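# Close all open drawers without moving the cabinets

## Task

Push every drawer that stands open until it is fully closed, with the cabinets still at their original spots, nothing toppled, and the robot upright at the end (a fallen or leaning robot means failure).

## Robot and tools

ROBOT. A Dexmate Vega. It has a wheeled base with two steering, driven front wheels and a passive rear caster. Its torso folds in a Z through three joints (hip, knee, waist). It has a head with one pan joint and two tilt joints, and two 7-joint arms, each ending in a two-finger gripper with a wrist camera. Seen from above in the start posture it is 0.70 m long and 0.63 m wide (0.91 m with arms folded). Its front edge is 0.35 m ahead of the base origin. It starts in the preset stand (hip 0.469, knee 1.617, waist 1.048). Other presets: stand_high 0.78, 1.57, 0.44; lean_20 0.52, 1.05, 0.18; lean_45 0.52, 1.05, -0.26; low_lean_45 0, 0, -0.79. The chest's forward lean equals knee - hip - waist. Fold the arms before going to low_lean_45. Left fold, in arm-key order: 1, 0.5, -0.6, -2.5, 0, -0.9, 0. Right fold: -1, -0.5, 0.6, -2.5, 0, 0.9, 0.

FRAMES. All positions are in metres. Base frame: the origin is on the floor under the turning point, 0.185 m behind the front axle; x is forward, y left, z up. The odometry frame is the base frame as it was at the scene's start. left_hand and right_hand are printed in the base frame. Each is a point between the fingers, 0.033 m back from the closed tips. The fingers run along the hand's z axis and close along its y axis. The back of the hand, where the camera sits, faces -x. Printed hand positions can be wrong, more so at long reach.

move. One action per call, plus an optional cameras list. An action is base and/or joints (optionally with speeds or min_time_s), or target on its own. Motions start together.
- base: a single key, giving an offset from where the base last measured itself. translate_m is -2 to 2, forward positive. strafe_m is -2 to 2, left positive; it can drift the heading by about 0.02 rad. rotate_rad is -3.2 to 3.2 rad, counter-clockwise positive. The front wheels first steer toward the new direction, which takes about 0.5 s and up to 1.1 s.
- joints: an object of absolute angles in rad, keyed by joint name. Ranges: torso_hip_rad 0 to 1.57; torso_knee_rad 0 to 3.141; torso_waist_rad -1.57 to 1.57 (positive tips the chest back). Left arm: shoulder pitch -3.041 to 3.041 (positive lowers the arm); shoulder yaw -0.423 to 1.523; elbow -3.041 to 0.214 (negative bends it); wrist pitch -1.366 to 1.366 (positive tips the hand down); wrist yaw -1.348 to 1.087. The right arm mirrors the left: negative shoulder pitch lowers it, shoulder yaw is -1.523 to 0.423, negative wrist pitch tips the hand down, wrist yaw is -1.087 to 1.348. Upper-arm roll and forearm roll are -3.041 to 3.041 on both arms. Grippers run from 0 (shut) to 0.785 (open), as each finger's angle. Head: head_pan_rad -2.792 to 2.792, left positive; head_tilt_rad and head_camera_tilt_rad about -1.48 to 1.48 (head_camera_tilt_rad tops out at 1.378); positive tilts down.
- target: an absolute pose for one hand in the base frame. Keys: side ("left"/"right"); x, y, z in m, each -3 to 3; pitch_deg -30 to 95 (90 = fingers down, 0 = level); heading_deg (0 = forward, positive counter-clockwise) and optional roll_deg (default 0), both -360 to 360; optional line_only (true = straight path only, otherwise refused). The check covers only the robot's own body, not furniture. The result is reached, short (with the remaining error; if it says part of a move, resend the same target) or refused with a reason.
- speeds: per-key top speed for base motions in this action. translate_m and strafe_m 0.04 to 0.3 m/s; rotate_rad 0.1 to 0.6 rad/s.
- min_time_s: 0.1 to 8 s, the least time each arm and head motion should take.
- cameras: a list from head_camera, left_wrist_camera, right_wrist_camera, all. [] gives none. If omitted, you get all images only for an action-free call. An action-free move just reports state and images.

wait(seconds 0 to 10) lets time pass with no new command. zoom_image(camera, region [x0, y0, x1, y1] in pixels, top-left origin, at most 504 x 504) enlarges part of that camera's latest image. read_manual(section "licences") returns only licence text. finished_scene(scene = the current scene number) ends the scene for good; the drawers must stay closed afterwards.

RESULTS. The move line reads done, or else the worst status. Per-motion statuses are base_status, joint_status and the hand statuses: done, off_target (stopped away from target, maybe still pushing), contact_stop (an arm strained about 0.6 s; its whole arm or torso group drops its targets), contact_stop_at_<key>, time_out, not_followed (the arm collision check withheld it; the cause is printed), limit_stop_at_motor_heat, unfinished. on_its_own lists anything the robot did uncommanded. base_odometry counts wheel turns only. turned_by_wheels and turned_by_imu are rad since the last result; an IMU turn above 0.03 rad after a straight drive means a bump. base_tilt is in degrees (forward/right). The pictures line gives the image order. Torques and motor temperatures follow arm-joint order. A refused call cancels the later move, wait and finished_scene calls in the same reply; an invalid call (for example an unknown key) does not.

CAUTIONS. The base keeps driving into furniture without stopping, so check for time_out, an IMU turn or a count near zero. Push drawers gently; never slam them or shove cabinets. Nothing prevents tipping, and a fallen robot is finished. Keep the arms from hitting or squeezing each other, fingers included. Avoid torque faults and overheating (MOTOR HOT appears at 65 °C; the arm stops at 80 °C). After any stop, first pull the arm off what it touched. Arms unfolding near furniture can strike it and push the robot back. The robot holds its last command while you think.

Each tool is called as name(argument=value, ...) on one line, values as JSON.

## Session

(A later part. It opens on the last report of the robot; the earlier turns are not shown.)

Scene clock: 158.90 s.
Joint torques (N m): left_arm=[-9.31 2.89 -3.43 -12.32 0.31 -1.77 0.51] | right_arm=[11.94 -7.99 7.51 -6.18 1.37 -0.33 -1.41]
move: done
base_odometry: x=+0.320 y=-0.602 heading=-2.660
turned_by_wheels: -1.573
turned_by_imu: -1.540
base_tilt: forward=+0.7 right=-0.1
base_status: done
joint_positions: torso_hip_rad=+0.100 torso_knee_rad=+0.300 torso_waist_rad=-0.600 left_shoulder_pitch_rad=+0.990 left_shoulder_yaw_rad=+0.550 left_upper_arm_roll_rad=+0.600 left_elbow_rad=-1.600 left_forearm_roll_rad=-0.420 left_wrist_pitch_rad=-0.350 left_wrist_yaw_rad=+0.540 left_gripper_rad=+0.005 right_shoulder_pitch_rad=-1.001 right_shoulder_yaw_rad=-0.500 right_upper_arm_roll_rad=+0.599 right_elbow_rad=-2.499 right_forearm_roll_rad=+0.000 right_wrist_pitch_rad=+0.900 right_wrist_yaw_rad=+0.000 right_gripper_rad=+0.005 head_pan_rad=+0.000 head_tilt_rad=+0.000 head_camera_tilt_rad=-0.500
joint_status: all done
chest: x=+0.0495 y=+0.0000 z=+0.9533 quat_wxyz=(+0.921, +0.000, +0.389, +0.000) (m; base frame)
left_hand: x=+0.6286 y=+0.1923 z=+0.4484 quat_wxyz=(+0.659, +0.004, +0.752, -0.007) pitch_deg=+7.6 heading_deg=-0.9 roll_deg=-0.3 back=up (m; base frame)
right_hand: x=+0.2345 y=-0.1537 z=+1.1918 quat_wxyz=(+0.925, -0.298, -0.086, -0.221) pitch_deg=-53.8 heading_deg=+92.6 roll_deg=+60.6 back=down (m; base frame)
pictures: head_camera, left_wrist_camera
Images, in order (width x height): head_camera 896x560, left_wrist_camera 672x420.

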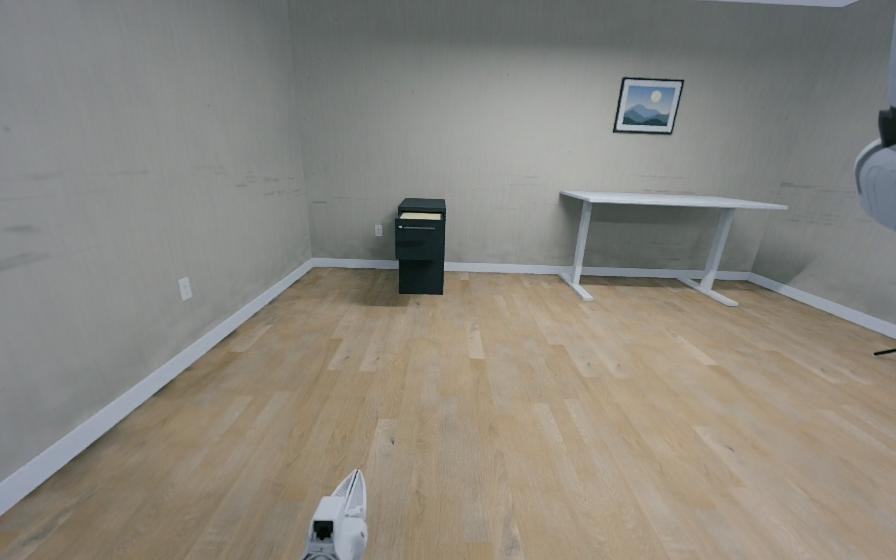

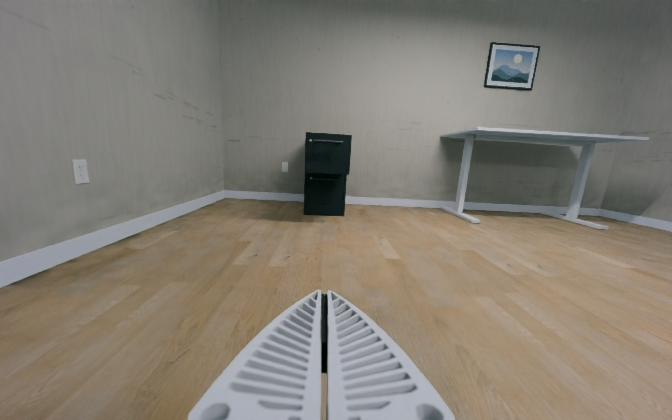

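move(base={"rotate_rad": -0.03})

move(target={"side":"left","x":0.6,"y":0.19,"z":0.55,"pitch_deg":5,"heading_deg":0})

move(base={"translate_m": 1.65}, joints={"head_camera_tilt_rad": -0.4}, cameras=["head_camera", "left_wrist_camera"])

Scene clock: 173.67 s.
Joint torques (N m): left_arm=[-8.97 3.4 -3.44 -12.59 0.24 -2.62 0.05] | right_arm=[11.87 -7.96 7.5 -5.74 1.48 -0.63 -1.38]
move: done
base_odometry: x=+0.320 y=-0.602 heading=-2.690
turned_by_wheels: -0.030
turned_by_imu: -0.028
base_tilt: forward=+0.7 right=-0.1
base_status: done
joint_positions: torso_hip_rad=+0.100 torso_knee_rad=+0.300 torso_waist_rad=-0.600 left_shoulder_pitch_rad=+0.990 left_shoulder_yaw_rad=+0.550 left_upper_arm_roll_rad=+0.600 left_elbow_rad=-1.600 left_forearm_roll_rad=-0.420 left_wrist_pitch_rad=-0.350 left_wrist_yaw_rad=+0.540 left_gripper_rad=+0.005 right_shoulder_pitch_rad=-1.000 right_shoulder_yaw_rad=-0.500 right_upper_arm_roll_rad=+0.600 right_elbow_rad=-2.500 right_forearm_roll_rad=+0.000 right_wrist_pitch_rad=+0.900 right_wrist_yaw_rad=+0.000 right_gripper_rad=+0.005 head_pan_rad=+0.000 head_tilt_rad=+0.000 head_camera_tilt_rad=-0.500
joint_status: not commanded
chest: x=+0.0495 y=+0.0000 z=+0.9533 quat_wxyz=(+0.921, +0.000, +0.389, +0.000) (m; base frame)
left_hand: x=+0.6286 y=+0.1923 z=+0.4484 quat_wxyz=(+0.659, +0.004, +0.752, -0.007) pitch_deg=+7.6 heading_deg=-0.9 roll_deg=-0.3 back=up (m; base frame)
right_hand: x=+0.2339 y=-0.1534 z=+1.1919 quat_wxyz=(+0.925, -0.299, -0.086, -0.221) pitch_deg=-53.8 heading_deg=+92.7 roll_deg=+60.5 back=down (m; base frame)
pictures: none

Scene clock: 176.97 s.
Joint torques (N m): left_arm=[-2.48 0.27 -9.9 -13.23 0.29 -2.61 0.59] | right_arm=[11.53 -7.29 7.28 -5.67 1.44 -0.29 -1.44]
move: done
base_odometry: x=+0.320 y=-0.602 heading=-2.690
turned_by_wheels: +0.000
turned_by_imu: +0.001
base_tilt: forward=+0.6 right=-0.1
base_status: not commanded
joint_positions: torso_hip_rad=+0.100 torso_knee_rad=+0.300 torso_waist_rad=-0.600 left_shoulder_pitch_rad=+1.138 left_shoulder_yaw_rad=+0.702 left_upper_arm_roll_rad=+0.522 left_elbow_rad=-2.038 left_forearm_roll_rad=-0.418 left_wrist_pitch_rad=-0.160 left_wrist_yaw_rad=+0.692 left_gripper_rad=+0.005 right_shoulder_pitch_rad=-1.000 right_shoulder_yaw_rad=-0.500 right_upper_arm_roll_rad=+0.600 right_elbow_rad=-2.500 right_forearm_roll_rad=+0.000 right_wrist_pitch_rad=+0.900 right_wrist_yaw_rad=+0.000 right_gripper_rad=+0.005 head_pan_rad=+0.000 head_tilt_rad=+0.000 head_camera_tilt_rad=-0.500
joint_status: not commanded
chest: x=+0.0495 y=+0.0000 z=+0.9533 quat_wxyz=(+0.921, +0.000, +0.389, +0.000) (m; base frame)
left_hand: x=+0.6004 y=+0.1900 z=+0.5483 quat_wxyz=(+0.675, +0.000, +0.738, +0.000) pitch_deg=+5.1 heading_deg=+0.0 roll_deg=+0.0 back=up (m; base frame)
left_hand_status: reached (straight line, planned for 1.7 s): 2 mm and 0.1 deg off.
right_hand: x=+0.2339 y=-0.1534 z=+1.1919 quat_wxyz=(+0.925, -0.299, -0.086, -0.221) pitch_deg=-53.8 heading_deg=+92.7 roll_deg=+60.5 back=down (m; base frame)
pictures: none

Scene clock: 184.20 s.
Joint torques (N m): left_arm=[-0.66 5.32 -8.22 -12.09 0.71 -3.06 -0.04] | right_arm=[10.43 -8.3 7.48 -5.56 1.39 -0.61 -1.37]
move: done
base_odometry: x=-1.162 y=-1.326 heading=-2.690
turned_by_wheels: +0.000
turned_by_imu: +0.000
base_tilt: forward=+0.6 right=-0.1
base_status: done
joint_positions: torso_hip_rad=+0.100 torso_knee_rad=+0.300 torso_waist_rad=-0.600 left_shoulder_pitch_rad=+1.140 left_shoulder_yaw_rad=+0.704 left_upper_arm_roll_rad=+0.521 left_elbow_rad=-2.043 left_forearm_roll_rad=-0.418 left_wrist_pitch_rad=-0.157 left_wrist_yaw_rad=+0.694 left_gripper_rad=+0.005 right_shoulder_pitch_rad=-1.000 right_shoulder_yaw_rad=-0.500 right_upper_arm_roll_rad=+0.600 right_elbow_rad=-2.500 right_forearm_roll_rad=+0.000 right_wrist_pitch_rad=+0.900 right_wrist_yaw_rad=+0.000 right_gripper_rad=+0.005 head_pan_rad=+0.000 head_tilt_rad=+0.000 head_camera_tilt_rad=-0.400
joint_status: all done
chest: x=+0.0495 y=+0.0000 z=+0.9533 quat_wxyz=(+0.921, +0.000, +0.389, +0.000) (m; base frame)
left_hand: x=+0.6000 y=+0.1899 z=+0.5498 quat_wxyz=(+0.675, +0.000, +0.737, +0.000) pitch_deg=+5.0 heading_deg=+0.0 roll_deg=+0.0 back=up (m; base frame)
right_hand: x=+0.2339 y=-0.1534 z=+1.1919 quat_wxyz=(+0.925, -0.299, -0.086, -0.221) pitch_deg=-53.8 heading_deg=+92.7 roll_deg=+60.5 back=down (m; base frame)
pictures: head_camera, left_wrist_camera
Images, in order (width x height): head_camera 896x560, left_wrist_camera 672x420.

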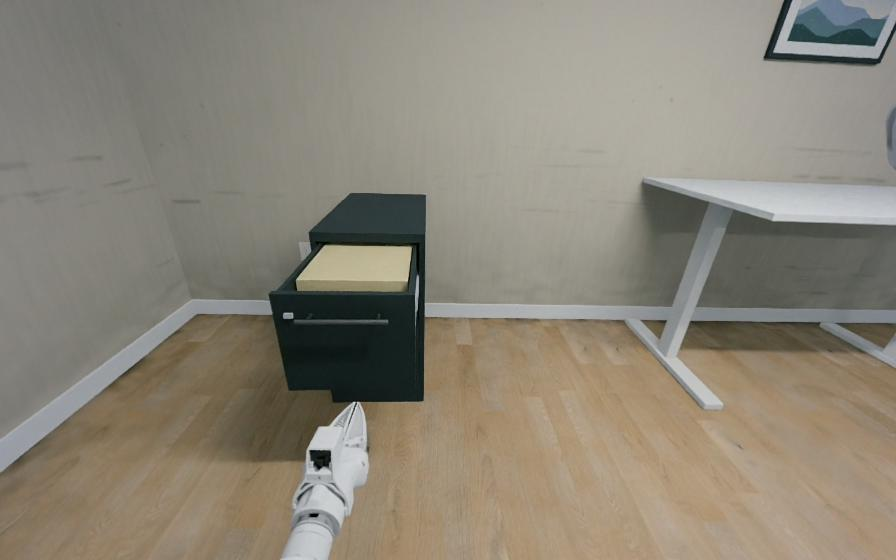

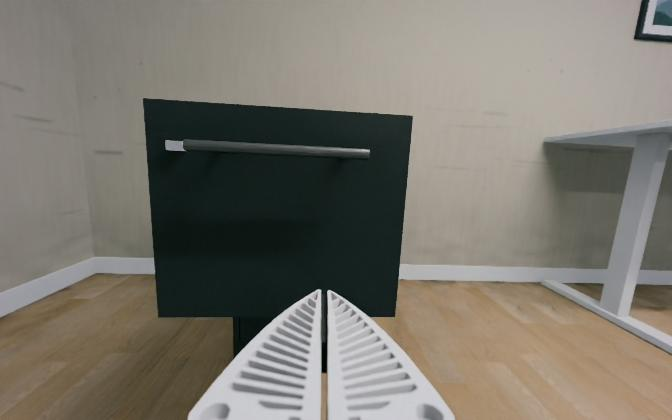

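move(base={"strafe_m": 0.07})

move(base={"translate_m": 0.48}, speeds={"translate_m": 0.12}, joints={"head_pan_rad": 0.2, "head_camera_tilt_rad": -0.2}, cameras=["head_camera", "left_wrist_camera"])

Scene clock: 200.33 s.
Joint torques (N m): left_arm=[-3.49 1.41 -9.29 -11.82 0.85 -1.97 0.11] | right_arm=[10.75 -7.11 7.37 -5.21 1.42 -0.39 -1.33]
move: done
base_odometry: x=-1.132 y=-1.389 heading=-2.689
turned_by_wheels: +0.001
turned_by_imu: -0.001
base_tilt: forward=+0.6 right=-0.1
base_status: done
joint_positions: torso_hip_rad=+0.100 torso_knee_rad=+0.300 torso_waist_rad=-0.600 left_shoulder_pitch_rad=+1.140 left_shoulder_yaw_rad=+0.704 left_upper_arm_roll_rad=+0.521 left_elbow_rad=-2.043 left_forearm_roll_rad=-0.418 left_wrist_pitch_rad=-0.157 left_wrist_yaw_rad=+0.694 left_gripper_rad=+0.005 right_shoulder_pitch_rad=-1.000 right_shoulder_yaw_rad=-0.500 right_upper_arm_roll_rad=+0.600 right_elbow_rad=-2.500 right_forearm_roll_rad=+0.000 right_wrist_pitch_rad=+0.900 right_wrist_yaw_rad=+0.000 right_gripper_rad=+0.005 head_pan_rad=+0.000 head_tilt_rad=+0.000 head_camera_tilt_rad=-0.400
joint_status: not commanded
chest: x=+0.0495 y=+0.0000 z=+0.9533 quat_wxyz=(+0.921, +0.000, +0.389, +0.000) (m; base frame)
left_hand: x=+0.6000 y=+0.1899 z=+0.5498 quat_wxyz=(+0.675, +0.000, +0.737, +0.000) pitch_deg=+5.0 heading_deg=+0.0 roll_deg=+0.0 back=up (m; base frame)
right_hand: x=+0.2339 y=-0.1534 z=+1.1919 quat_wxyz=(+0.925, -0.299, -0.086, -0.221) pitch_deg=-53.8 heading_deg=+92.7 roll_deg=+60.5 back=down (m; base frame)
pictures: none

Scene clock: 205.83 s.
Joint torques (N m): left_arm=[-6.1 1.24 -8.58 -13.99 1.59 -2.5 -0.49] | right_arm=[11.03 -7.25 7.2 -6.15 1.52 -1.1 -1.38]
move: done
base_odometry: x=-1.563 y=-1.600 heading=-2.690
turned_by_wheels: +0.000
turned_by_imu: +0.001
base_tilt: forward=+0.7 right=+0.0
base_status: done
joint_positions: torso_hip_rad=+0.100 torso_knee_rad=+0.300 torso_waist_rad=-0.600 left_shoulder_pitch_rad=+1.140 left_shoulder_yaw_rad=+0.704 left_upper_arm_roll_rad=+0.521 left_elbow_rad=-2.043 left_forearm_roll_rad=-0.418 left_wrist_pitch_rad=-0.157 left_wrist_yaw_rad=+0.695 left_gripper_rad=+0.005 right_shoulder_pitch_rad=-1.000 right_shoulder_yaw_rad=-0.500 right_upper_arm_roll_rad=+0.600 right_elbow_rad=-2.500 right_forearm_roll_rad=+0.000 right_wrist_pitch_rad=+0.900 right_wrist_yaw_rad=+0.000 right_gripper_rad=+0.005 head_pan_rad=+0.200 head_tilt_rad=+0.000 head_camera_tilt_rad=-0.200
joint_status: all done
chest: x=+0.0495 y=+0.0000 z=+0.9533 quat_wxyz=(+0.921, +0.000, +0.389, +0.000) (m; base frame)
left_hand: x=+0.5998 y=+0.1900 z=+0.5495 quat_wxyz=(+0.675, +0.000, +0.738, +0.000) pitch_deg=+5.1 heading_deg=+0.0 roll_deg=+0.0 back=up (m; base frame)
right_hand: x=+0.2339 y=-0.1534 z=+1.1919 quat_wxyz=(+0.925, -0.299, -0.086, -0.221) pitch_deg=-53.8 heading_deg=+92.7 roll_deg=+60.5 back=down (m; base frame)
pictures: head_camera, left_wrist_camera
Images, in order (width x height): head_camera 896x560, left_wrist_camera 672x420.

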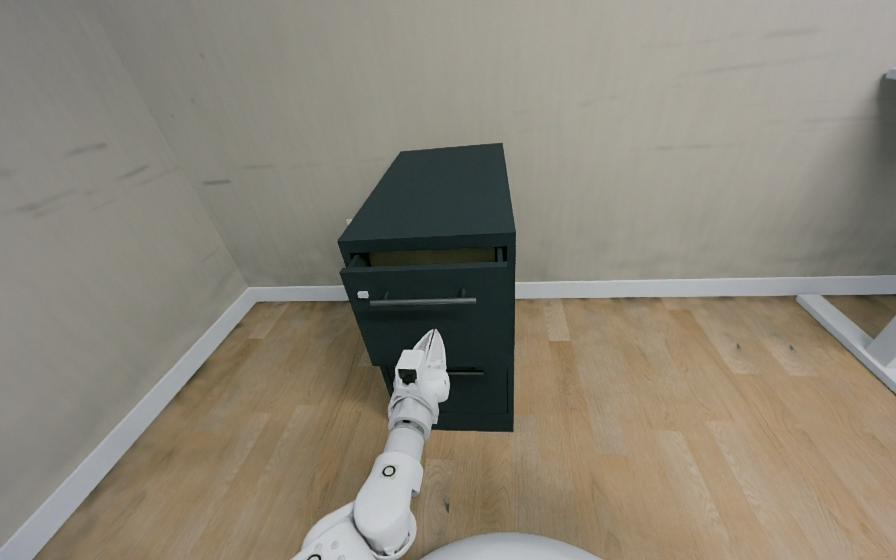

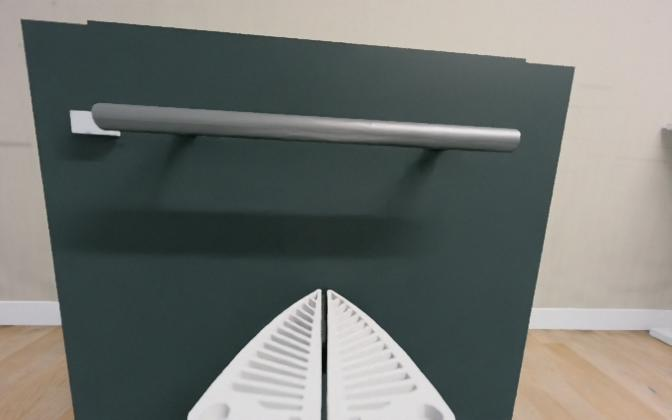

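move(base={"translate_m": 0.085}, speeds={"translate_m": 0.1}, cameras=["head_camera"])

Scene clock: 215.43 s.
Joint torques (N m): left_arm=[-20.42 2.57 -24.07 -14.31 0.64 -3.39 -0.35] | right_arm=[11.43 -7.17 7.19 -5.7 1.47 -0.79 -1.29]
move: done
base_odometry: x=-1.639 y=-1.637 heading=-2.690
turned_by_wheels: +0.000
turned_by_imu: +0.001
base_tilt: forward=+0.6 right=-0.1
base_status: done
joint_positions: torso_hip_rad=+0.100 torso_knee_rad=+0.300 torso_waist_rad=-0.600 left_shoulder_pitch_rad=+1.141 left_shoulder_yaw_rad=+0.704 left_upper_arm_roll_rad=+0.521 left_elbow_rad=-2.043 left_forearm_roll_rad=-0.418 left_wrist_pitch_rad=-0.157 left_wrist_yaw_rad=+0.695 left_gripper_rad=+0.005 right_shoulder_pitch_rad=-1.000 right_shoulder_yaw_rad=-0.500 right_upper_arm_roll_rad=+0.600 right_elbow_rad=-2.500 right_forearm_roll_rad=+0.000 right_wrist_pitch_rad=+0.900 right_wrist_yaw_rad=+0.000 right_gripper_rad=+0.005 head_pan_rad=+0.200 head_tilt_rad=+0.000 head_camera_tilt_rad=-0.200
joint_status: not commanded
chest: x=+0.0495 y=+0.0000 z=+0.9533 quat_wxyz=(+0.921, +0.000, +0.389, +0.000) (m; base frame)
left_hand: x=+0.5993 y=+0.1895 z=+0.5486 quat_wxyz=(+0.675, +0.000, +0.738, +0.000) pitch_deg=+5.1 heading_deg=+0.0 roll_deg=+0.0 back=up (m; base frame)
right_hand: x=+0.2339 y=-0.1534 z=+1.1919 quat_wxyz=(+0.925, -0.299, -0.086, -0.221) pitch_deg=-53.8 heading_deg=+92.7 roll_deg=+60.5 back=down (m; base frame)
pictures: head_camera
Images, in order (width x height): head_camera 896x560.

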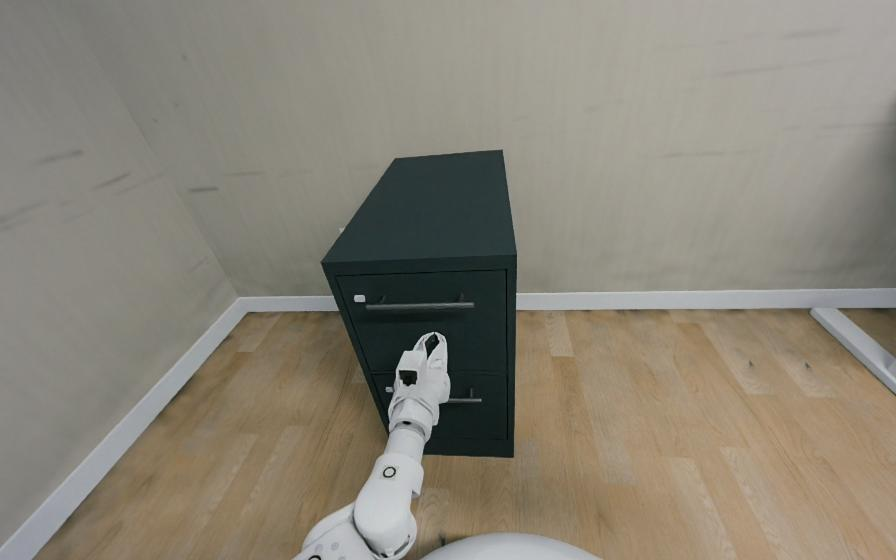

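zoom_image(camera="head_camera", region=[310, 230, 530, 470])

move(base={"translate_m": -1.75}, cameras=["head_camera"])

Scaled by 2.100 from the camera's 896x560 image, which has a finer 960x600 frame.

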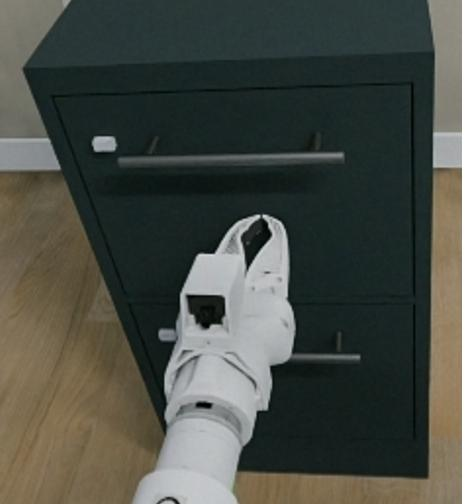

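Scene clock: 227.23 s.
Joint torques (N m): left_arm=[-8.26 2.78 -8.34 -12.17 0.55 -3.78 -0.09] | right_arm=[11.17 -6.76 7.16 -5 1.52 -0.05 -1.35]
move: done
base_odometry: x=-0.067 y=-0.869 heading=-2.690
turned_by_wheels: -0.001
turned_by_imu: +0.000
base_tilt: forward=+0.6 right=+0.0
base_status: done
joint_positions: torso_hip_rad=+0.100 torso_knee_rad=+0.300 torso_waist_rad=-0.600 left_shoulder_pitch_rad=+1.140 left_shoulder_yaw_rad=+0.704 left_upper_arm_roll_rad=+0.521 left_elbow_rad=-2.043 left_forearm_roll_rad=-0.418 left_wrist_pitch_rad=-0.157 left_wrist_yaw_rad=+0.695 left_gripper_rad=+0.005 right_shoulder_pitch_rad=-1.000 right_shoulder_yaw_rad=-0.500 right_upper_arm_roll_rad=+0.600 right_elbow_rad=-2.500 right_forearm_roll_rad=+0.000 right_wrist_pitch_rad=+0.900 right_wrist_yaw_rad=+0.000 right_gripper_rad=+0.005 head_pan_rad=+0.200 head_tilt_rad=+0.000 head_camera_tilt_rad=-0.200
joint_status: not commanded
chest: x=+0.0495 y=+0.0000 z=+0.9533 quat_wxyz=(+0.921, +0.000, +0.389, +0.000) (m; base frame)
left_hand: x=+0.5998 y=+0.1899 z=+0.5495 quat_wxyz=(+0.675, +0.000, +0.738, +0.000) pitch_deg=+5.1 heading_deg=+0.0 roll_deg=+0.0 back=up (m; base frame)
right_hand: x=+0.2339 y=-0.1534 z=+1.1919 quat_wxyz=(+0.925, -0.299, -0.086, -0.221) pitch_deg=-53.8 heading_deg=+92.7 roll_deg=+60.5 back=down (m; base frame)
pictures: head_camera
Images, in order (width x height): head_camera 896x560.

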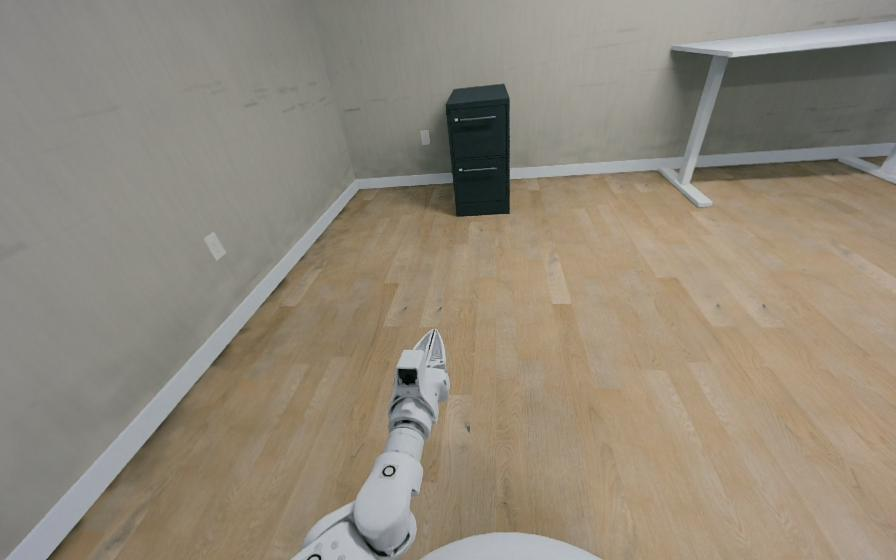

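move(base={"rotate_rad": -1.57}, joints={"head_pan_rad": 0.0, "head_camera_tilt_rad": -0.4}, cameras=["head_camera", "left_wrist_camera"])

Scene clock: 235.67 s.
Joint torques (N m): left_arm=[-7 3.16 -8.46 -13.44 0.47 -1.23 -0.38] | right_arm=[11.68 -7.16 7.14 -5.4 1.52 -0.32 -1.4]
move: done
base_odometry: x=-0.068 y=-0.870 heading=+2.021
turned_by_wheels: -1.572
turned_by_imu: -1.541
base_tilt: forward=+0.6 right=+0.0
base_status: done
joint_positions: torso_hip_rad=+0.100 torso_knee_rad=+0.300 torso_waist_rad=-0.600 left_shoulder_pitch_rad=+1.140 left_shoulder_yaw_rad=+0.704 left_upper_arm_roll_rad=+0.521 left_elbow_rad=-2.043 left_forearm_roll_rad=-0.418 left_wrist_pitch_rad=-0.157 left_wrist_yaw_rad=+0.695 left_gripper_rad=+0.005 right_shoulder_pitch_rad=-1.000 right_shoulder_yaw_rad=-0.500 right_upper_arm_roll_rad=+0.600 right_elbow_rad=-2.500 right_forearm_roll_rad=+0.000 right_wrist_pitch_rad=+0.900 right_wrist_yaw_rad=+0.000 right_gripper_rad=+0.005 head_pan_rad=+0.000 head_tilt_rad=+0.000 head_camera_tilt_rad=-0.400
joint_status: all done
chest: x=+0.0495 y=+0.0000 z=+0.9533 quat_wxyz=(+0.921, +0.000, +0.389, +0.000) (m; base frame)
left_hand: x=+0.5998 y=+0.1899 z=+0.5495 quat_wxyz=(+0.675, +0.000, +0.738, +0.000) pitch_deg=+5.0 heading_deg=+0.0 roll_deg=+0.0 back=up (m; base frame)
right_hand: x=+0.2339 y=-0.1534 z=+1.1919 quat_wxyz=(+0.925, -0.299, -0.086, -0.221) pitch_deg=-53.8 heading_deg=+92.7 roll_deg=+60.5 back=down (m; base frame)
pictures: head_camera, left_wrist_camera
Images, in order (width x height): head_camera 896x560, left_wrist_camera 672x420.

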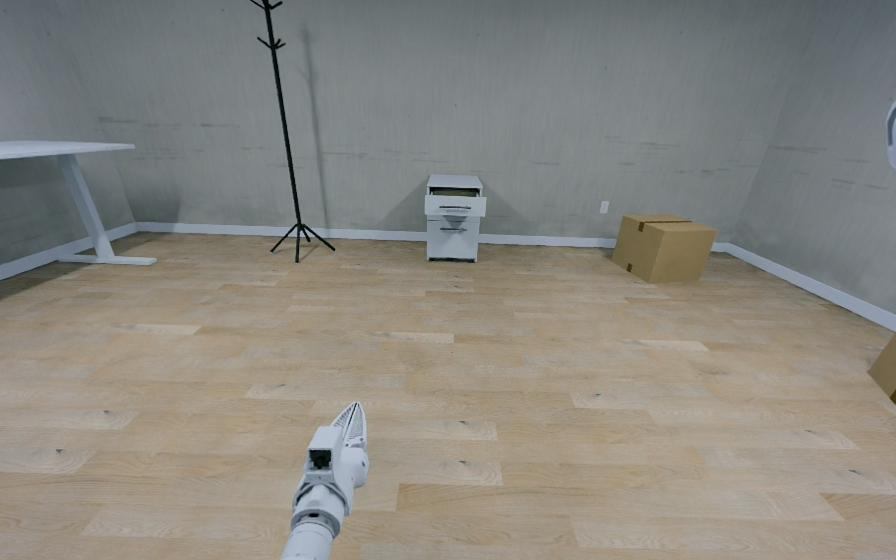

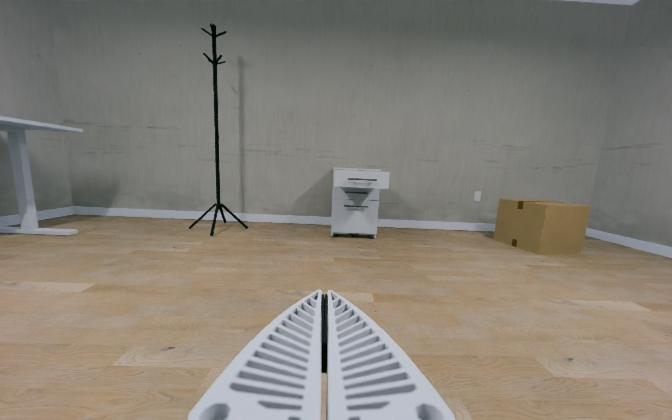

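move(base={"rotate_rad": -0.05})

move(base={"translate_m": 1.6}, joints={"head_camera_tilt_rad": -0.3}, cameras=["head_camera", "left_wrist_camera"])

Scene clock: 251.23 s.
Joint torques (N m): left_arm=[-7.09 0.94 -9.95 -14.32 0.76 -2.53 0.16] | right_arm=[11.33 -6.65 7.22 -5.78 1.49 -0.5 -1.26]
move: done
base_odometry: x=-0.068 y=-0.870 heading=+1.971
turned_by_wheels: -0.050
turned_by_imu: -0.048
base_tilt: forward=+0.7 right=-0.1
base_status: done
joint_positions: torso_hip_rad=+0.100 torso_knee_rad=+0.300 torso_waist_rad=-0.600 left_shoulder_pitch_rad=+1.140 left_shoulder_yaw_rad=+0.704 left_upper_arm_roll_rad=+0.521 left_elbow_rad=-2.043 left_forearm_roll_rad=-0.418 left_wrist_pitch_rad=-0.157 left_wrist_yaw_rad=+0.695 left_gripper_rad=+0.005 right_shoulder_pitch_rad=-1.000 right_shoulder_yaw_rad=-0.500 right_upper_arm_roll_rad=+0.600 right_elbow_rad=-2.500 right_forearm_roll_rad=+0.000 right_wrist_pitch_rad=+0.900 right_wrist_yaw_rad=+0.000 right_gripper_rad=+0.005 head_pan_rad=+0.000 head_tilt_rad=+0.000 head_camera_tilt_rad=-0.400
joint_status: not commanded
chest: x=+0.0495 y=+0.0000 z=+0.9533 quat_wxyz=(+0.921, +0.000, +0.389, +0.000) (m; base frame)
left_hand: x=+0.5998 y=+0.1899 z=+0.5495 quat_wxyz=(+0.675, +0.000, +0.738, +0.000) pitch_deg=+5.0 heading_deg=+0.0 roll_deg=+0.0 back=up (m; base frame)
right_hand: x=+0.2339 y=-0.1534 z=+1.1919 quat_wxyz=(+0.925, -0.299, -0.086, -0.221) pitch_deg=-53.8 heading_deg=+92.7 roll_deg=+60.5 back=down (m; base frame)
pictures: none

Scene clock: 258.37 s.
Joint torques (N m): left_arm=[-7.59 6.58 -7.62 -12.65 0.88 -3.21 0.12] | right_arm=[10.76 -6.74 7.18 -5.08 1.5 -0.92 -1.23]
move: done
base_odometry: x=-0.695 y=+0.602 heading=+1.970
turned_by_wheels: -0.001
turned_by_imu: +0.000
base_tilt: forward=+0.7 right=-0.1
base_status: done
joint_positions: torso_hip_rad=+0.100 torso_knee_rad=+0.300 torso_waist_rad=-0.600 left_shoulder_pitch_rad=+1.140 left_shoulder_yaw_rad=+0.704 left_upper_arm_roll_rad=+0.521 left_elbow_rad=-2.043 left_forearm_roll_rad=-0.418 left_wrist_pitch_rad=-0.157 left_wrist_yaw_rad=+0.695 left_gripper_rad=+0.005 right_shoulder_pitch_rad=-1.000 right_shoulder_yaw_rad=-0.500 right_upper_arm_roll_rad=+0.600 right_elbow_rad=-2.500 right_forearm_roll_rad=+0.000 right_wrist_pitch_rad=+0.900 right_wrist_yaw_rad=+0.000 right_gripper_rad=+0.005 head_pan_rad=+0.000 head_tilt_rad=+0.000 head_camera_tilt_rad=-0.300
joint_status: all done
chest: x=+0.0495 y=+0.0000 z=+0.9533 quat_wxyz=(+0.921, +0.000, +0.389, +0.000) (m; base frame)
left_hand: x=+0.5998 y=+0.1900 z=+0.5495 quat_wxyz=(+0.675, +0.000, +0.738, +0.000) pitch_deg=+5.0 heading_deg=+0.0 roll_deg=+0.0 back=up (m; base frame)
right_hand: x=+0.2339 y=-0.1534 z=+1.1919 quat_wxyz=(+0.925, -0.299, -0.086, -0.221) pitch_deg=-53.8 heading_deg=+92.7 roll_deg=+60.5 back=down (m; base frame)
pictures: head_camera, left_wrist_camera
Images, in order (width x height): head_camera 896x560, left_wrist_camera 672x420.

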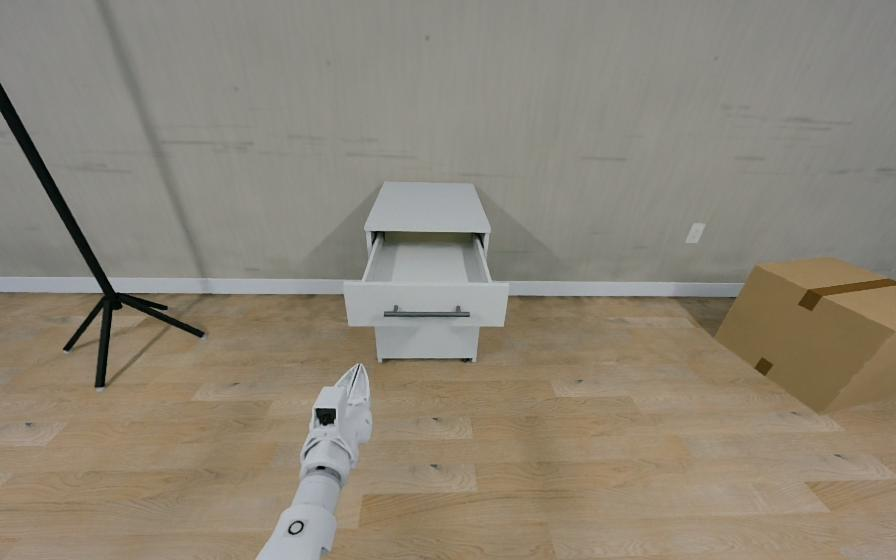

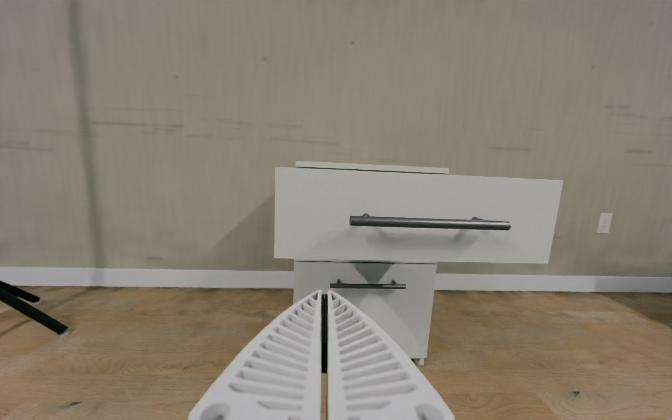

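move(target={"side":"left","x":0.6,"y":0.07,"z":0.588,"pitch_deg":5,"heading_deg":0})

move(base={"translate_m": 0.15}, joints={"head_camera_tilt_rad": -0.2}, cameras=["head_camera", "left_wrist_camera"])

Scene clock: 271.77 s.
Joint torques (N m): left_arm=[-6.49 -1.45 -0.54 -15.48 -0.1 -2.62 -0.11] | right_arm=[10.95 -7.18 6.83 -5.81 1.48 -0.23 -1.28]
move: done
base_odometry: x=-0.695 y=+0.602 heading=+1.970
turned_by_wheels: +0.000
turned_by_imu: +0.001
base_tilt: forward=+0.7 right=+0.0
base_status: not commanded
joint_positions: torso_hip_rad=+0.100 torso_knee_rad=+0.300 torso_waist_rad=-0.600 left_shoulder_pitch_rad=+0.996 left_shoulder_yaw_rad=+0.473 left_upper_arm_roll_rad=+0.735 left_elbow_rad=-2.117 left_forearm_roll_rad=-0.248 left_wrist_pitch_rad=+0.113 left_wrist_yaw_rad=+0.851 left_gripper_rad=+0.005 right_shoulder_pitch_rad=-1.000 right_shoulder_yaw_rad=-0.500 right_upper_arm_roll_rad=+0.600 right_elbow_rad=-2.500 right_forearm_roll_rad=+0.000 right_wrist_pitch_rad=+0.900 right_wrist_yaw_rad=+0.000 right_gripper_rad=+0.005 head_pan_rad=+0.000 head_tilt_rad=+0.000 head_camera_tilt_rad=-0.300
joint_status: not commanded
chest: x=+0.0495 y=+0.0000 z=+0.9533 quat_wxyz=(+0.921, +0.000, +0.389, +0.000) (m; base frame)
left_hand: x=+0.6000 y=+0.0726 z=+0.5862 quat_wxyz=(+0.675, +0.000, +0.738, +0.000) pitch_deg=+5.1 heading_deg=+0.0 roll_deg=+0.0 back=up (m; base frame)
left_hand_status: reached (straight line, planned for 1.2 s): 3 mm and 0.1 deg off.
right_hand: x=+0.2339 y=-0.1534 z=+1.1919 quat_wxyz=(+0.925, -0.299, -0.086, -0.221) pitch_deg=-53.8 heading_deg=+92.7 roll_deg=+60.5 back=down (m; base frame)
pictures: none

Scene clock: 273.70 s.
Joint torques (N m): left_arm=[-10.06 -2.89 -1.98 -14.99 0.59 -2.08 0.45] | right_arm=[11.02 -7.16 7.18 -5.03 1.48 -0.83 -1.41]
move: done
base_odometry: x=-0.754 y=+0.740 heading=+1.970
turned_by_wheels: +0.000
turned_by_imu: +0.000
base_tilt: forward=+0.6 right=-0.1
base_status: done
joint_positions: torso_hip_rad=+0.100 torso_knee_rad=+0.300 torso_waist_rad=-0.600 left_shoulder_pitch_rad=+0.993 left_shoulder_yaw_rad=+0.468 left_upper_arm_roll_rad=+0.740 left_elbow_rad=-2.118 left_forearm_roll_rad=-0.244 left_wrist_pitch_rad=+0.119 left_wrist_yaw_rad=+0.854 left_gripper_rad=+0.005 right_shoulder_pitch_rad=-1.000 right_shoulder_yaw_rad=-0.500 right_upper_arm_roll_rad=+0.600 right_elbow_rad=-2.500 right_forearm_roll_rad=+0.000 right_wrist_pitch_rad=+0.900 right_wrist_yaw_rad=+0.000 right_gripper_rad=+0.005 head_pan_rad=+0.000 head_tilt_rad=+0.000 head_camera_tilt_rad=-0.200
joint_status: all done
chest: x=+0.0495 y=+0.0000 z=+0.9533 quat_wxyz=(+0.921, +0.000, +0.390, +0.000) (m; base frame)
left_hand: x=+0.5999 y=+0.0701 z=+0.5876 quat_wxyz=(+0.675, +0.000, +0.737, +0.000) pitch_deg=+5.0 heading_deg=+0.0 roll_deg=+0.0 back=up (m; base frame)
right_hand: x=+0.2339 y=-0.1534 z=+1.1918 quat_wxyz=(+0.925, -0.299, -0.086, -0.221) pitch_deg=-53.8 heading_deg=+92.7 roll_deg=+60.5 back=down (m; base frame)
pictures: head_camera, left_wrist_camera
Images, in order (width x height): head_camera 896x560, left_wrist_camera 672x420.

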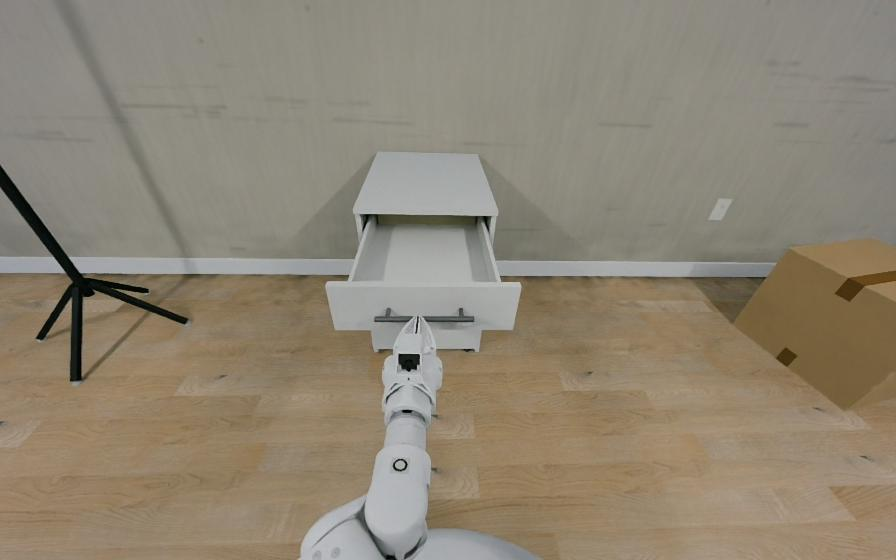

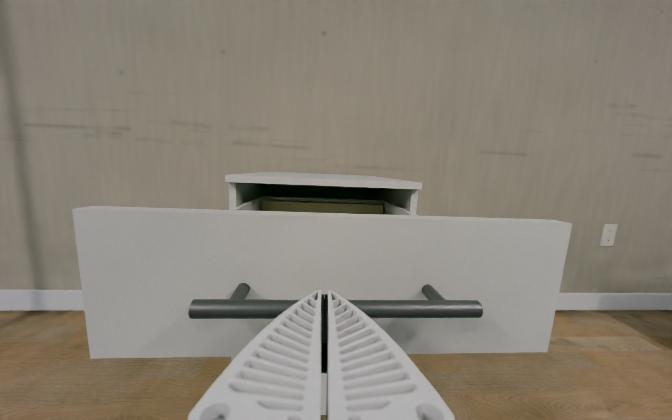

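move(target={"side":"left","x":0.6,"y":0.07,"z":0.602,"pitch_deg":5,"heading_deg":0})

move(base={"translate_m": 0.22}, speeds={"translate_m": 0.1}, cameras=["head_camera", "left_wrist_camera"])

Scene clock: 281.00 s.
Joint torques (N m): left_arm=[-7.66 0.41 -6.11 -13.8 1.12 -1.01 0.22] | right_arm=[10.18 -8.1 7.01 -5.25 1.52 -1.04 -1.13]
move: done
base_odometry: x=-0.754 y=+0.740 heading=+1.970
turned_by_wheels: +0.000
turned_by_imu: +0.001
base_tilt: forward=+0.7 right=-0.1
base_status: not commanded
joint_positions: torso_hip_rad=+0.100 torso_knee_rad=+0.300 torso_waist_rad=-0.600 left_shoulder_pitch_rad=+0.992 left_shoulder_yaw_rad=+0.472 left_upper_arm_roll_rad=+0.734 left_elbow_rad=-2.164 left_forearm_roll_rad=-0.251 left_wrist_pitch_rad=+0.163 left_wrist_yaw_rad=+0.861 left_gripper_rad=+0.005 right_shoulder_pitch_rad=-1.000 right_shoulder_yaw_rad=-0.500 right_upper_arm_roll_rad=+0.600 right_elbow_rad=-2.500 right_forearm_roll_rad=+0.000 right_wrist_pitch_rad=+0.900 right_wrist_yaw_rad=+0.000 right_gripper_rad=+0.005 head_pan_rad=+0.000 head_tilt_rad=+0.000 head_camera_tilt_rad=-0.200
joint_status: not commanded
chest: x=+0.0495 y=+0.0000 z=+0.9533 quat_wxyz=(+0.921, +0.000, +0.390, +0.000) (m; base frame)
left_hand: x=+0.5999 y=+0.0699 z=+0.6000 quat_wxyz=(+0.675, +0.000, +0.738, +0.000) pitch_deg=+5.0 heading_deg=+0.0 roll_deg=+0.0 back=up (m; base frame)
left_hand_status: reached (straight line, planned for 0.5 s): 2 mm and 0.0 deg off.
right_hand: x=+0.2339 y=-0.1534 z=+1.1918 quat_wxyz=(+0.925, -0.299, -0.086, -0.221) pitch_deg=-53.8 heading_deg=+92.7 roll_deg=+60.5 back=down (m; base frame)
pictures: none

Scene clock: 283.97 s.
Joint torques (N m): left_arm=[-6.9 0.55 -5.17 -14.24 0.79 -2.9 0.05] | right_arm=[10.41 -8.13 6.86 -5.43 1.55 -0.62 -1.36]
move: done
base_odometry: x=-0.840 y=+0.943 heading=+1.969
turned_by_wheels: +0.000
turned_by_imu: +0.000
base_tilt: forward=+0.6 right=-0.1
base_status: done
joint_positions: torso_hip_rad=+0.100 torso_knee_rad=+0.300 torso_waist_rad=-0.600 left_shoulder_pitch_rad=+0.992 left_shoulder_yaw_rad=+0.472 left_upper_arm_roll_rad=+0.733 left_elbow_rad=-2.170 left_forearm_roll_rad=-0.252 left_wrist_pitch_rad=+0.168 left_wrist_yaw_rad=+0.862 left_gripper_rad=+0.005 right_shoulder_pitch_rad=-1.000 right_shoulder_yaw_rad=-0.500 right_upper_arm_roll_rad=+0.600 right_elbow_rad=-2.500 right_forearm_roll_rad=+0.000 right_wrist_pitch_rad=+0.900 right_wrist_yaw_rad=+0.000 right_gripper_rad=+0.005 head_pan_rad=+0.000 head_tilt_rad=+0.000 head_camera_tilt_rad=-0.200
joint_status: not commanded
chest: x=+0.0495 y=+0.0000 z=+0.9533 quat_wxyz=(+0.921, +0.000, +0.389, +0.000) (m; base frame)
left_hand: x=+0.5999 y=+0.0699 z=+0.6017 quat_wxyz=(+0.675, +0.000, +0.737, +0.000) pitch_deg=+5.0 heading_deg=+0.0 roll_deg=+0.0 back=up (m; base frame)
right_hand: x=+0.2339 y=-0.1534 z=+1.1918 quat_wxyz=(+0.925, -0.299, -0.086, -0.221) pitch_deg=-53.8 heading_deg=+92.7 roll_deg=+60.5 back=down (m; base frame)
pictures: head_camera, left_wrist_camera
Images, in order (width x height): head_camera 896x560, left_wrist_camera 672x420.

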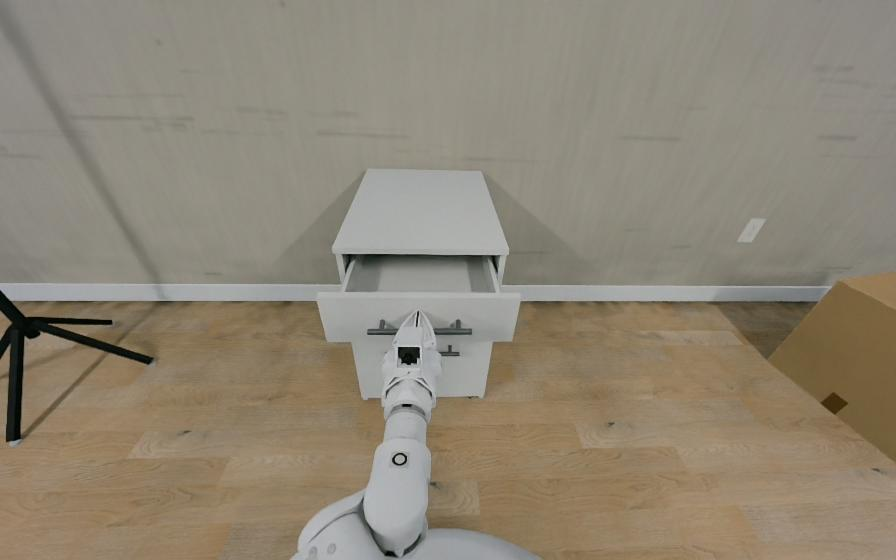

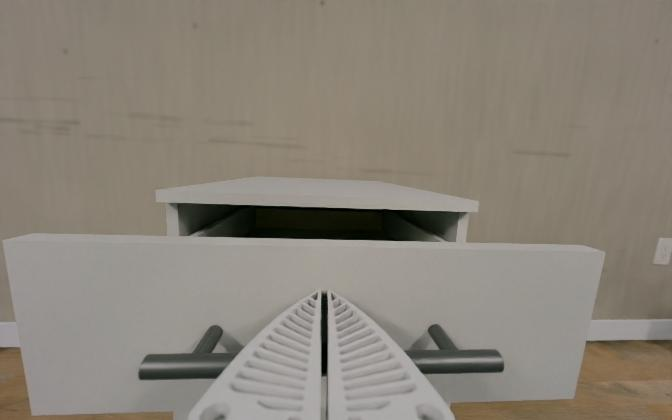

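move(base={"translate_m": 0.11}, speeds={"translate_m": 0.1}, cameras=["head_camera", "left_wrist_camera"])

Scene clock: 289.10 s.
Joint torques (N m): left_arm=[-8.83 -1.28 -6.24 -15.69 0.67 -2.44 -0.72] | right_arm=[9.61 -7.65 7.36 -5.37 1.45 -0.32 -1.29]
move: done
base_odometry: x=-0.883 y=+1.044 heading=+1.969
turned_by_wheels: +0.000
turned_by_imu: +0.000
base_tilt: forward=+0.6 right=-0.1
base_status: done
joint_positions: torso_hip_rad=+0.100 torso_knee_rad=+0.300 torso_waist_rad=-0.600 left_shoulder_pitch_rad=+0.992 left_shoulder_yaw_rad=+0.472 left_upper_arm_roll_rad=+0.733 left_elbow_rad=-2.170 left_forearm_roll_rad=-0.252 left_wrist_pitch_rad=+0.168 left_wrist_yaw_rad=+0.862 left_gripper_rad=+0.005 right_shoulder_pitch_rad=-1.000 right_shoulder_yaw_rad=-0.500 right_upper_arm_roll_rad=+0.600 right_elbow_rad=-2.500 right_forearm_roll_rad=+0.000 right_wrist_pitch_rad=+0.900 right_wrist_yaw_rad=+0.000 right_gripper_rad=+0.005 head_pan_rad=+0.000 head_tilt_rad=+0.000 head_camera_tilt_rad=-0.200
joint_status: not commanded
chest: x=+0.0495 y=+0.0000 z=+0.9533 quat_wxyz=(+0.921, +0.000, +0.389, +0.000) (m; base frame)
left_hand: x=+0.5999 y=+0.0699 z=+0.6017 quat_wxyz=(+0.675, +0.000, +0.737, +0.000) pitch_deg=+5.0 heading_deg=+0.0 roll_deg=+0.0 back=up (m; base frame)
right_hand: x=+0.2339 y=-0.1534 z=+1.1918 quat_wxyz=(+0.925, -0.299, -0.086, -0.221) pitch_deg=-53.8 heading_deg=+92.7 roll_deg=+60.5 back=down (m; base frame)
pictures: head_camera, left_wrist_camera
Images, in order (width x height): head_camera 896x560, left_wrist_camera 672x420.

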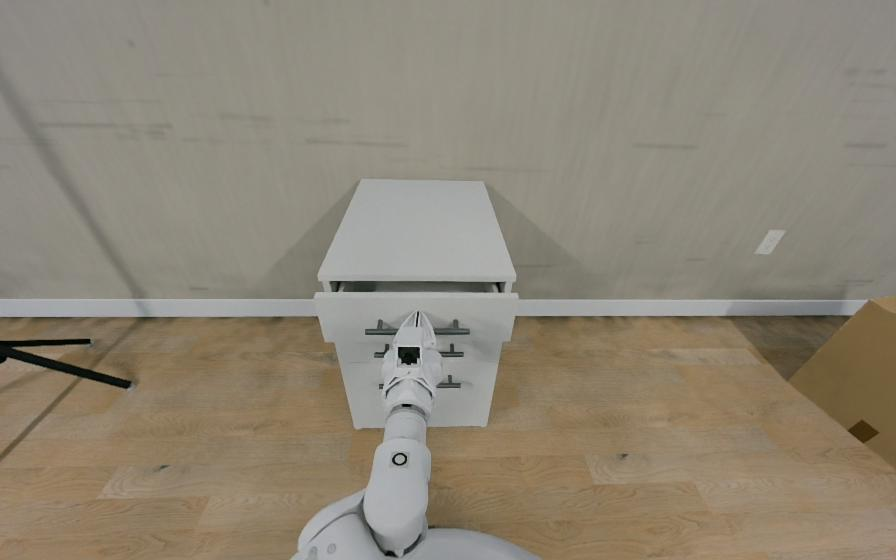

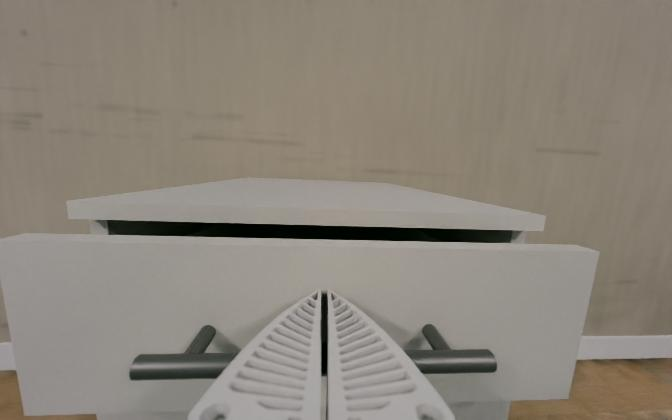

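move(target={"side":"left","x":0.635,"y":0.07,"z":0.602,"pitch_deg":5,"heading_deg":0,"line_only":true}, cameras=["head_camera", "left_wrist_camera"])

Scene clock: 294.93 s.
Joint torques (N m): left_arm=[-11.2 -5.68 -4.3 -14.08 1.63 -0.9 -0.13] | right_arm=[10.22 -7.7 7.04 -5.81 1.43 -0.81 -1.15]
move: done
base_odometry: x=-0.883 y=+1.044 heading=+1.969
turned_by_wheels: +0.000
turned_by_imu: +0.001
base_tilt: forward=+0.7 right=-0.1
base_status: not commanded
joint_positions: torso_hip_rad=+0.100 torso_knee_rad=+0.300 torso_waist_rad=-0.600 left_shoulder_pitch_rad=+0.919 left_shoulder_yaw_rad=+0.436 left_upper_arm_roll_rad=+0.712 left_elbow_rad=-2.102 left_forearm_roll_rad=-0.288 left_wrist_pitch_rad=+0.183 left_wrist_yaw_rad=+0.828 left_gripper_rad=+0.005 right_shoulder_pitch_rad=-1.000 right_shoulder_yaw_rad=-0.500 right_upper_arm_roll_rad=+0.600 right_elbow_rad=-2.500 right_forearm_roll_rad=+0.000 right_wrist_pitch_rad=+0.900 right_wrist_yaw_rad=+0.000 right_gripper_rad=+0.005 head_pan_rad=+0.000 head_tilt_rad=+0.000 head_camera_tilt_rad=-0.200
joint_status: not commanded
chest: x=+0.0495 y=+0.0000 z=+0.9533 quat_wxyz=(+0.921, +0.000, +0.389, +0.000) (m; base frame)
left_hand: x=+0.6325 y=+0.0699 z=+0.6016 quat_wxyz=(+0.675, +0.000, +0.737, +0.000) pitch_deg=+5.0 heading_deg=+0.0 roll_deg=+0.0 back=up (m; base frame)
left_hand_status: reached (straight line, planned for 0.6 s): 3 mm and 0.0 deg off.
right_hand: x=+0.2339 y=-0.1534 z=+1.1918 quat_wxyz=(+0.925, -0.299, -0.086, -0.221) pitch_deg=-53.8 heading_deg=+92.7 roll_deg=+60.5 back=down (m; base frame)
pictures: head_camera, left_wrist_camera
Images, in order (width x height): head_camera 896x560, left_wrist_camera 672x420.

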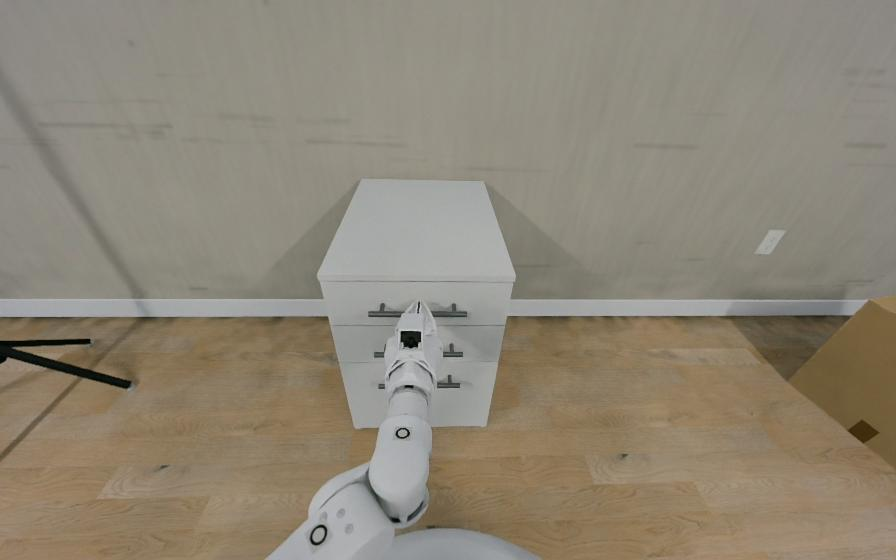

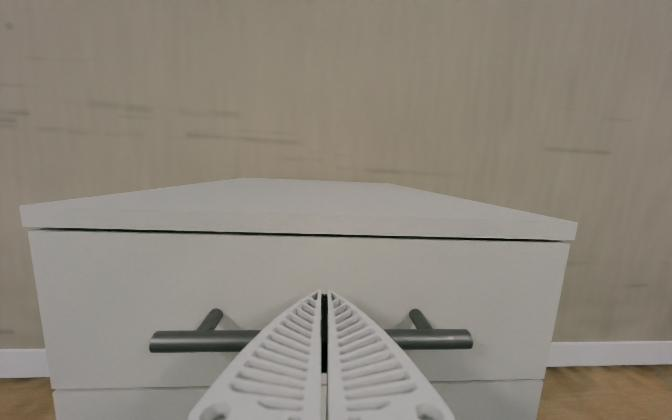

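move(target={"side":"left","x":0.652,"y":0.07,"z":0.602,"pitch_deg":5,"heading_deg":0,"line_only":true}, cameras=["left_wrist_camera","head_camera"])

Scene clock: 318.20 s.
Joint torques (N m): left_arm=[-10.87 -2.29 -5.61 -14.31 0.6 -2.22 -0.08] | right_arm=[10.96 -7.7 7.14 -5.34 1.52 -0.97 -1.31]
move: done
base_odometry: x=-0.883 y=+1.044 heading=+1.969
turned_by_wheels: +0.000
turned_by_imu: +0.001
base_tilt: forward=+0.7 right=-0.1
base_status: not commanded
joint_positions: torso_hip_rad=+0.100 torso_knee_rad=+0.300 torso_waist_rad=-0.600 left_shoulder_pitch_rad=+0.880 left_shoulder_yaw_rad=+0.417 left_upper_arm_roll_rad=+0.703 left_elbow_rad=-2.063 left_forearm_roll_rad=-0.305 left_wrist_pitch_rad=+0.187 left_wrist_yaw_rad=+0.811 left_gripper_rad=+0.005 right_shoulder_pitch_rad=-1.000 right_shoulder_yaw_rad=-0.500 right_upper_arm_roll_rad=+0.600 right_elbow_rad=-2.500 right_forearm_roll_rad=+0.000 right_wrist_pitch_rad=+0.900 right_wrist_yaw_rad=+0.000 right_gripper_rad=+0.005 head_pan_rad=+0.000 head_tilt_rad=+0.000 head_camera_tilt_rad=-0.200
joint_status: not commanded
chest: x=+0.0495 y=+0.0000 z=+0.9533 quat_wxyz=(+0.921, +0.000, +0.389, +0.000) (m; base frame)
left_hand: x=+0.6493 y=+0.0699 z=+0.6016 quat_wxyz=(+0.675, +0.000, +0.737, +0.000) pitch_deg=+5.0 heading_deg=+0.0 roll_deg=+0.0 back=up (m; base frame)
left_hand_status: reached (straight line, planned for 0.4 s): 3 mm and 0.0 deg off.
right_hand: x=+0.2339 y=-0.1534 z=+1.1918 quat_wxyz=(+0.925, -0.299, -0.086, -0.221) pitch_deg=-53.8 heading_deg=+92.7 roll_deg=+60.5 back=down (m; base frame)
pictures: head_camera, left_wrist_camera
Images, in order (width x height): head_camera 896x560, left_wrist_camera 672x420.

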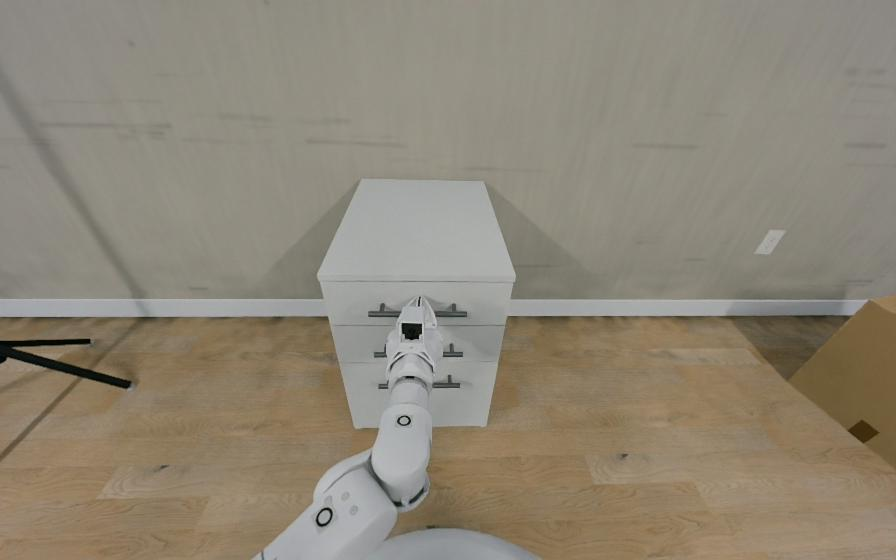

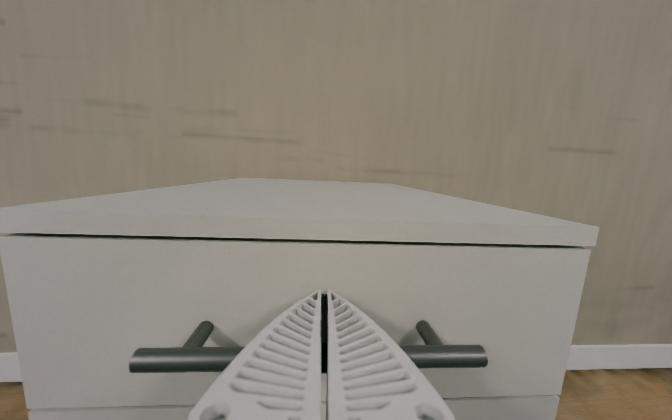

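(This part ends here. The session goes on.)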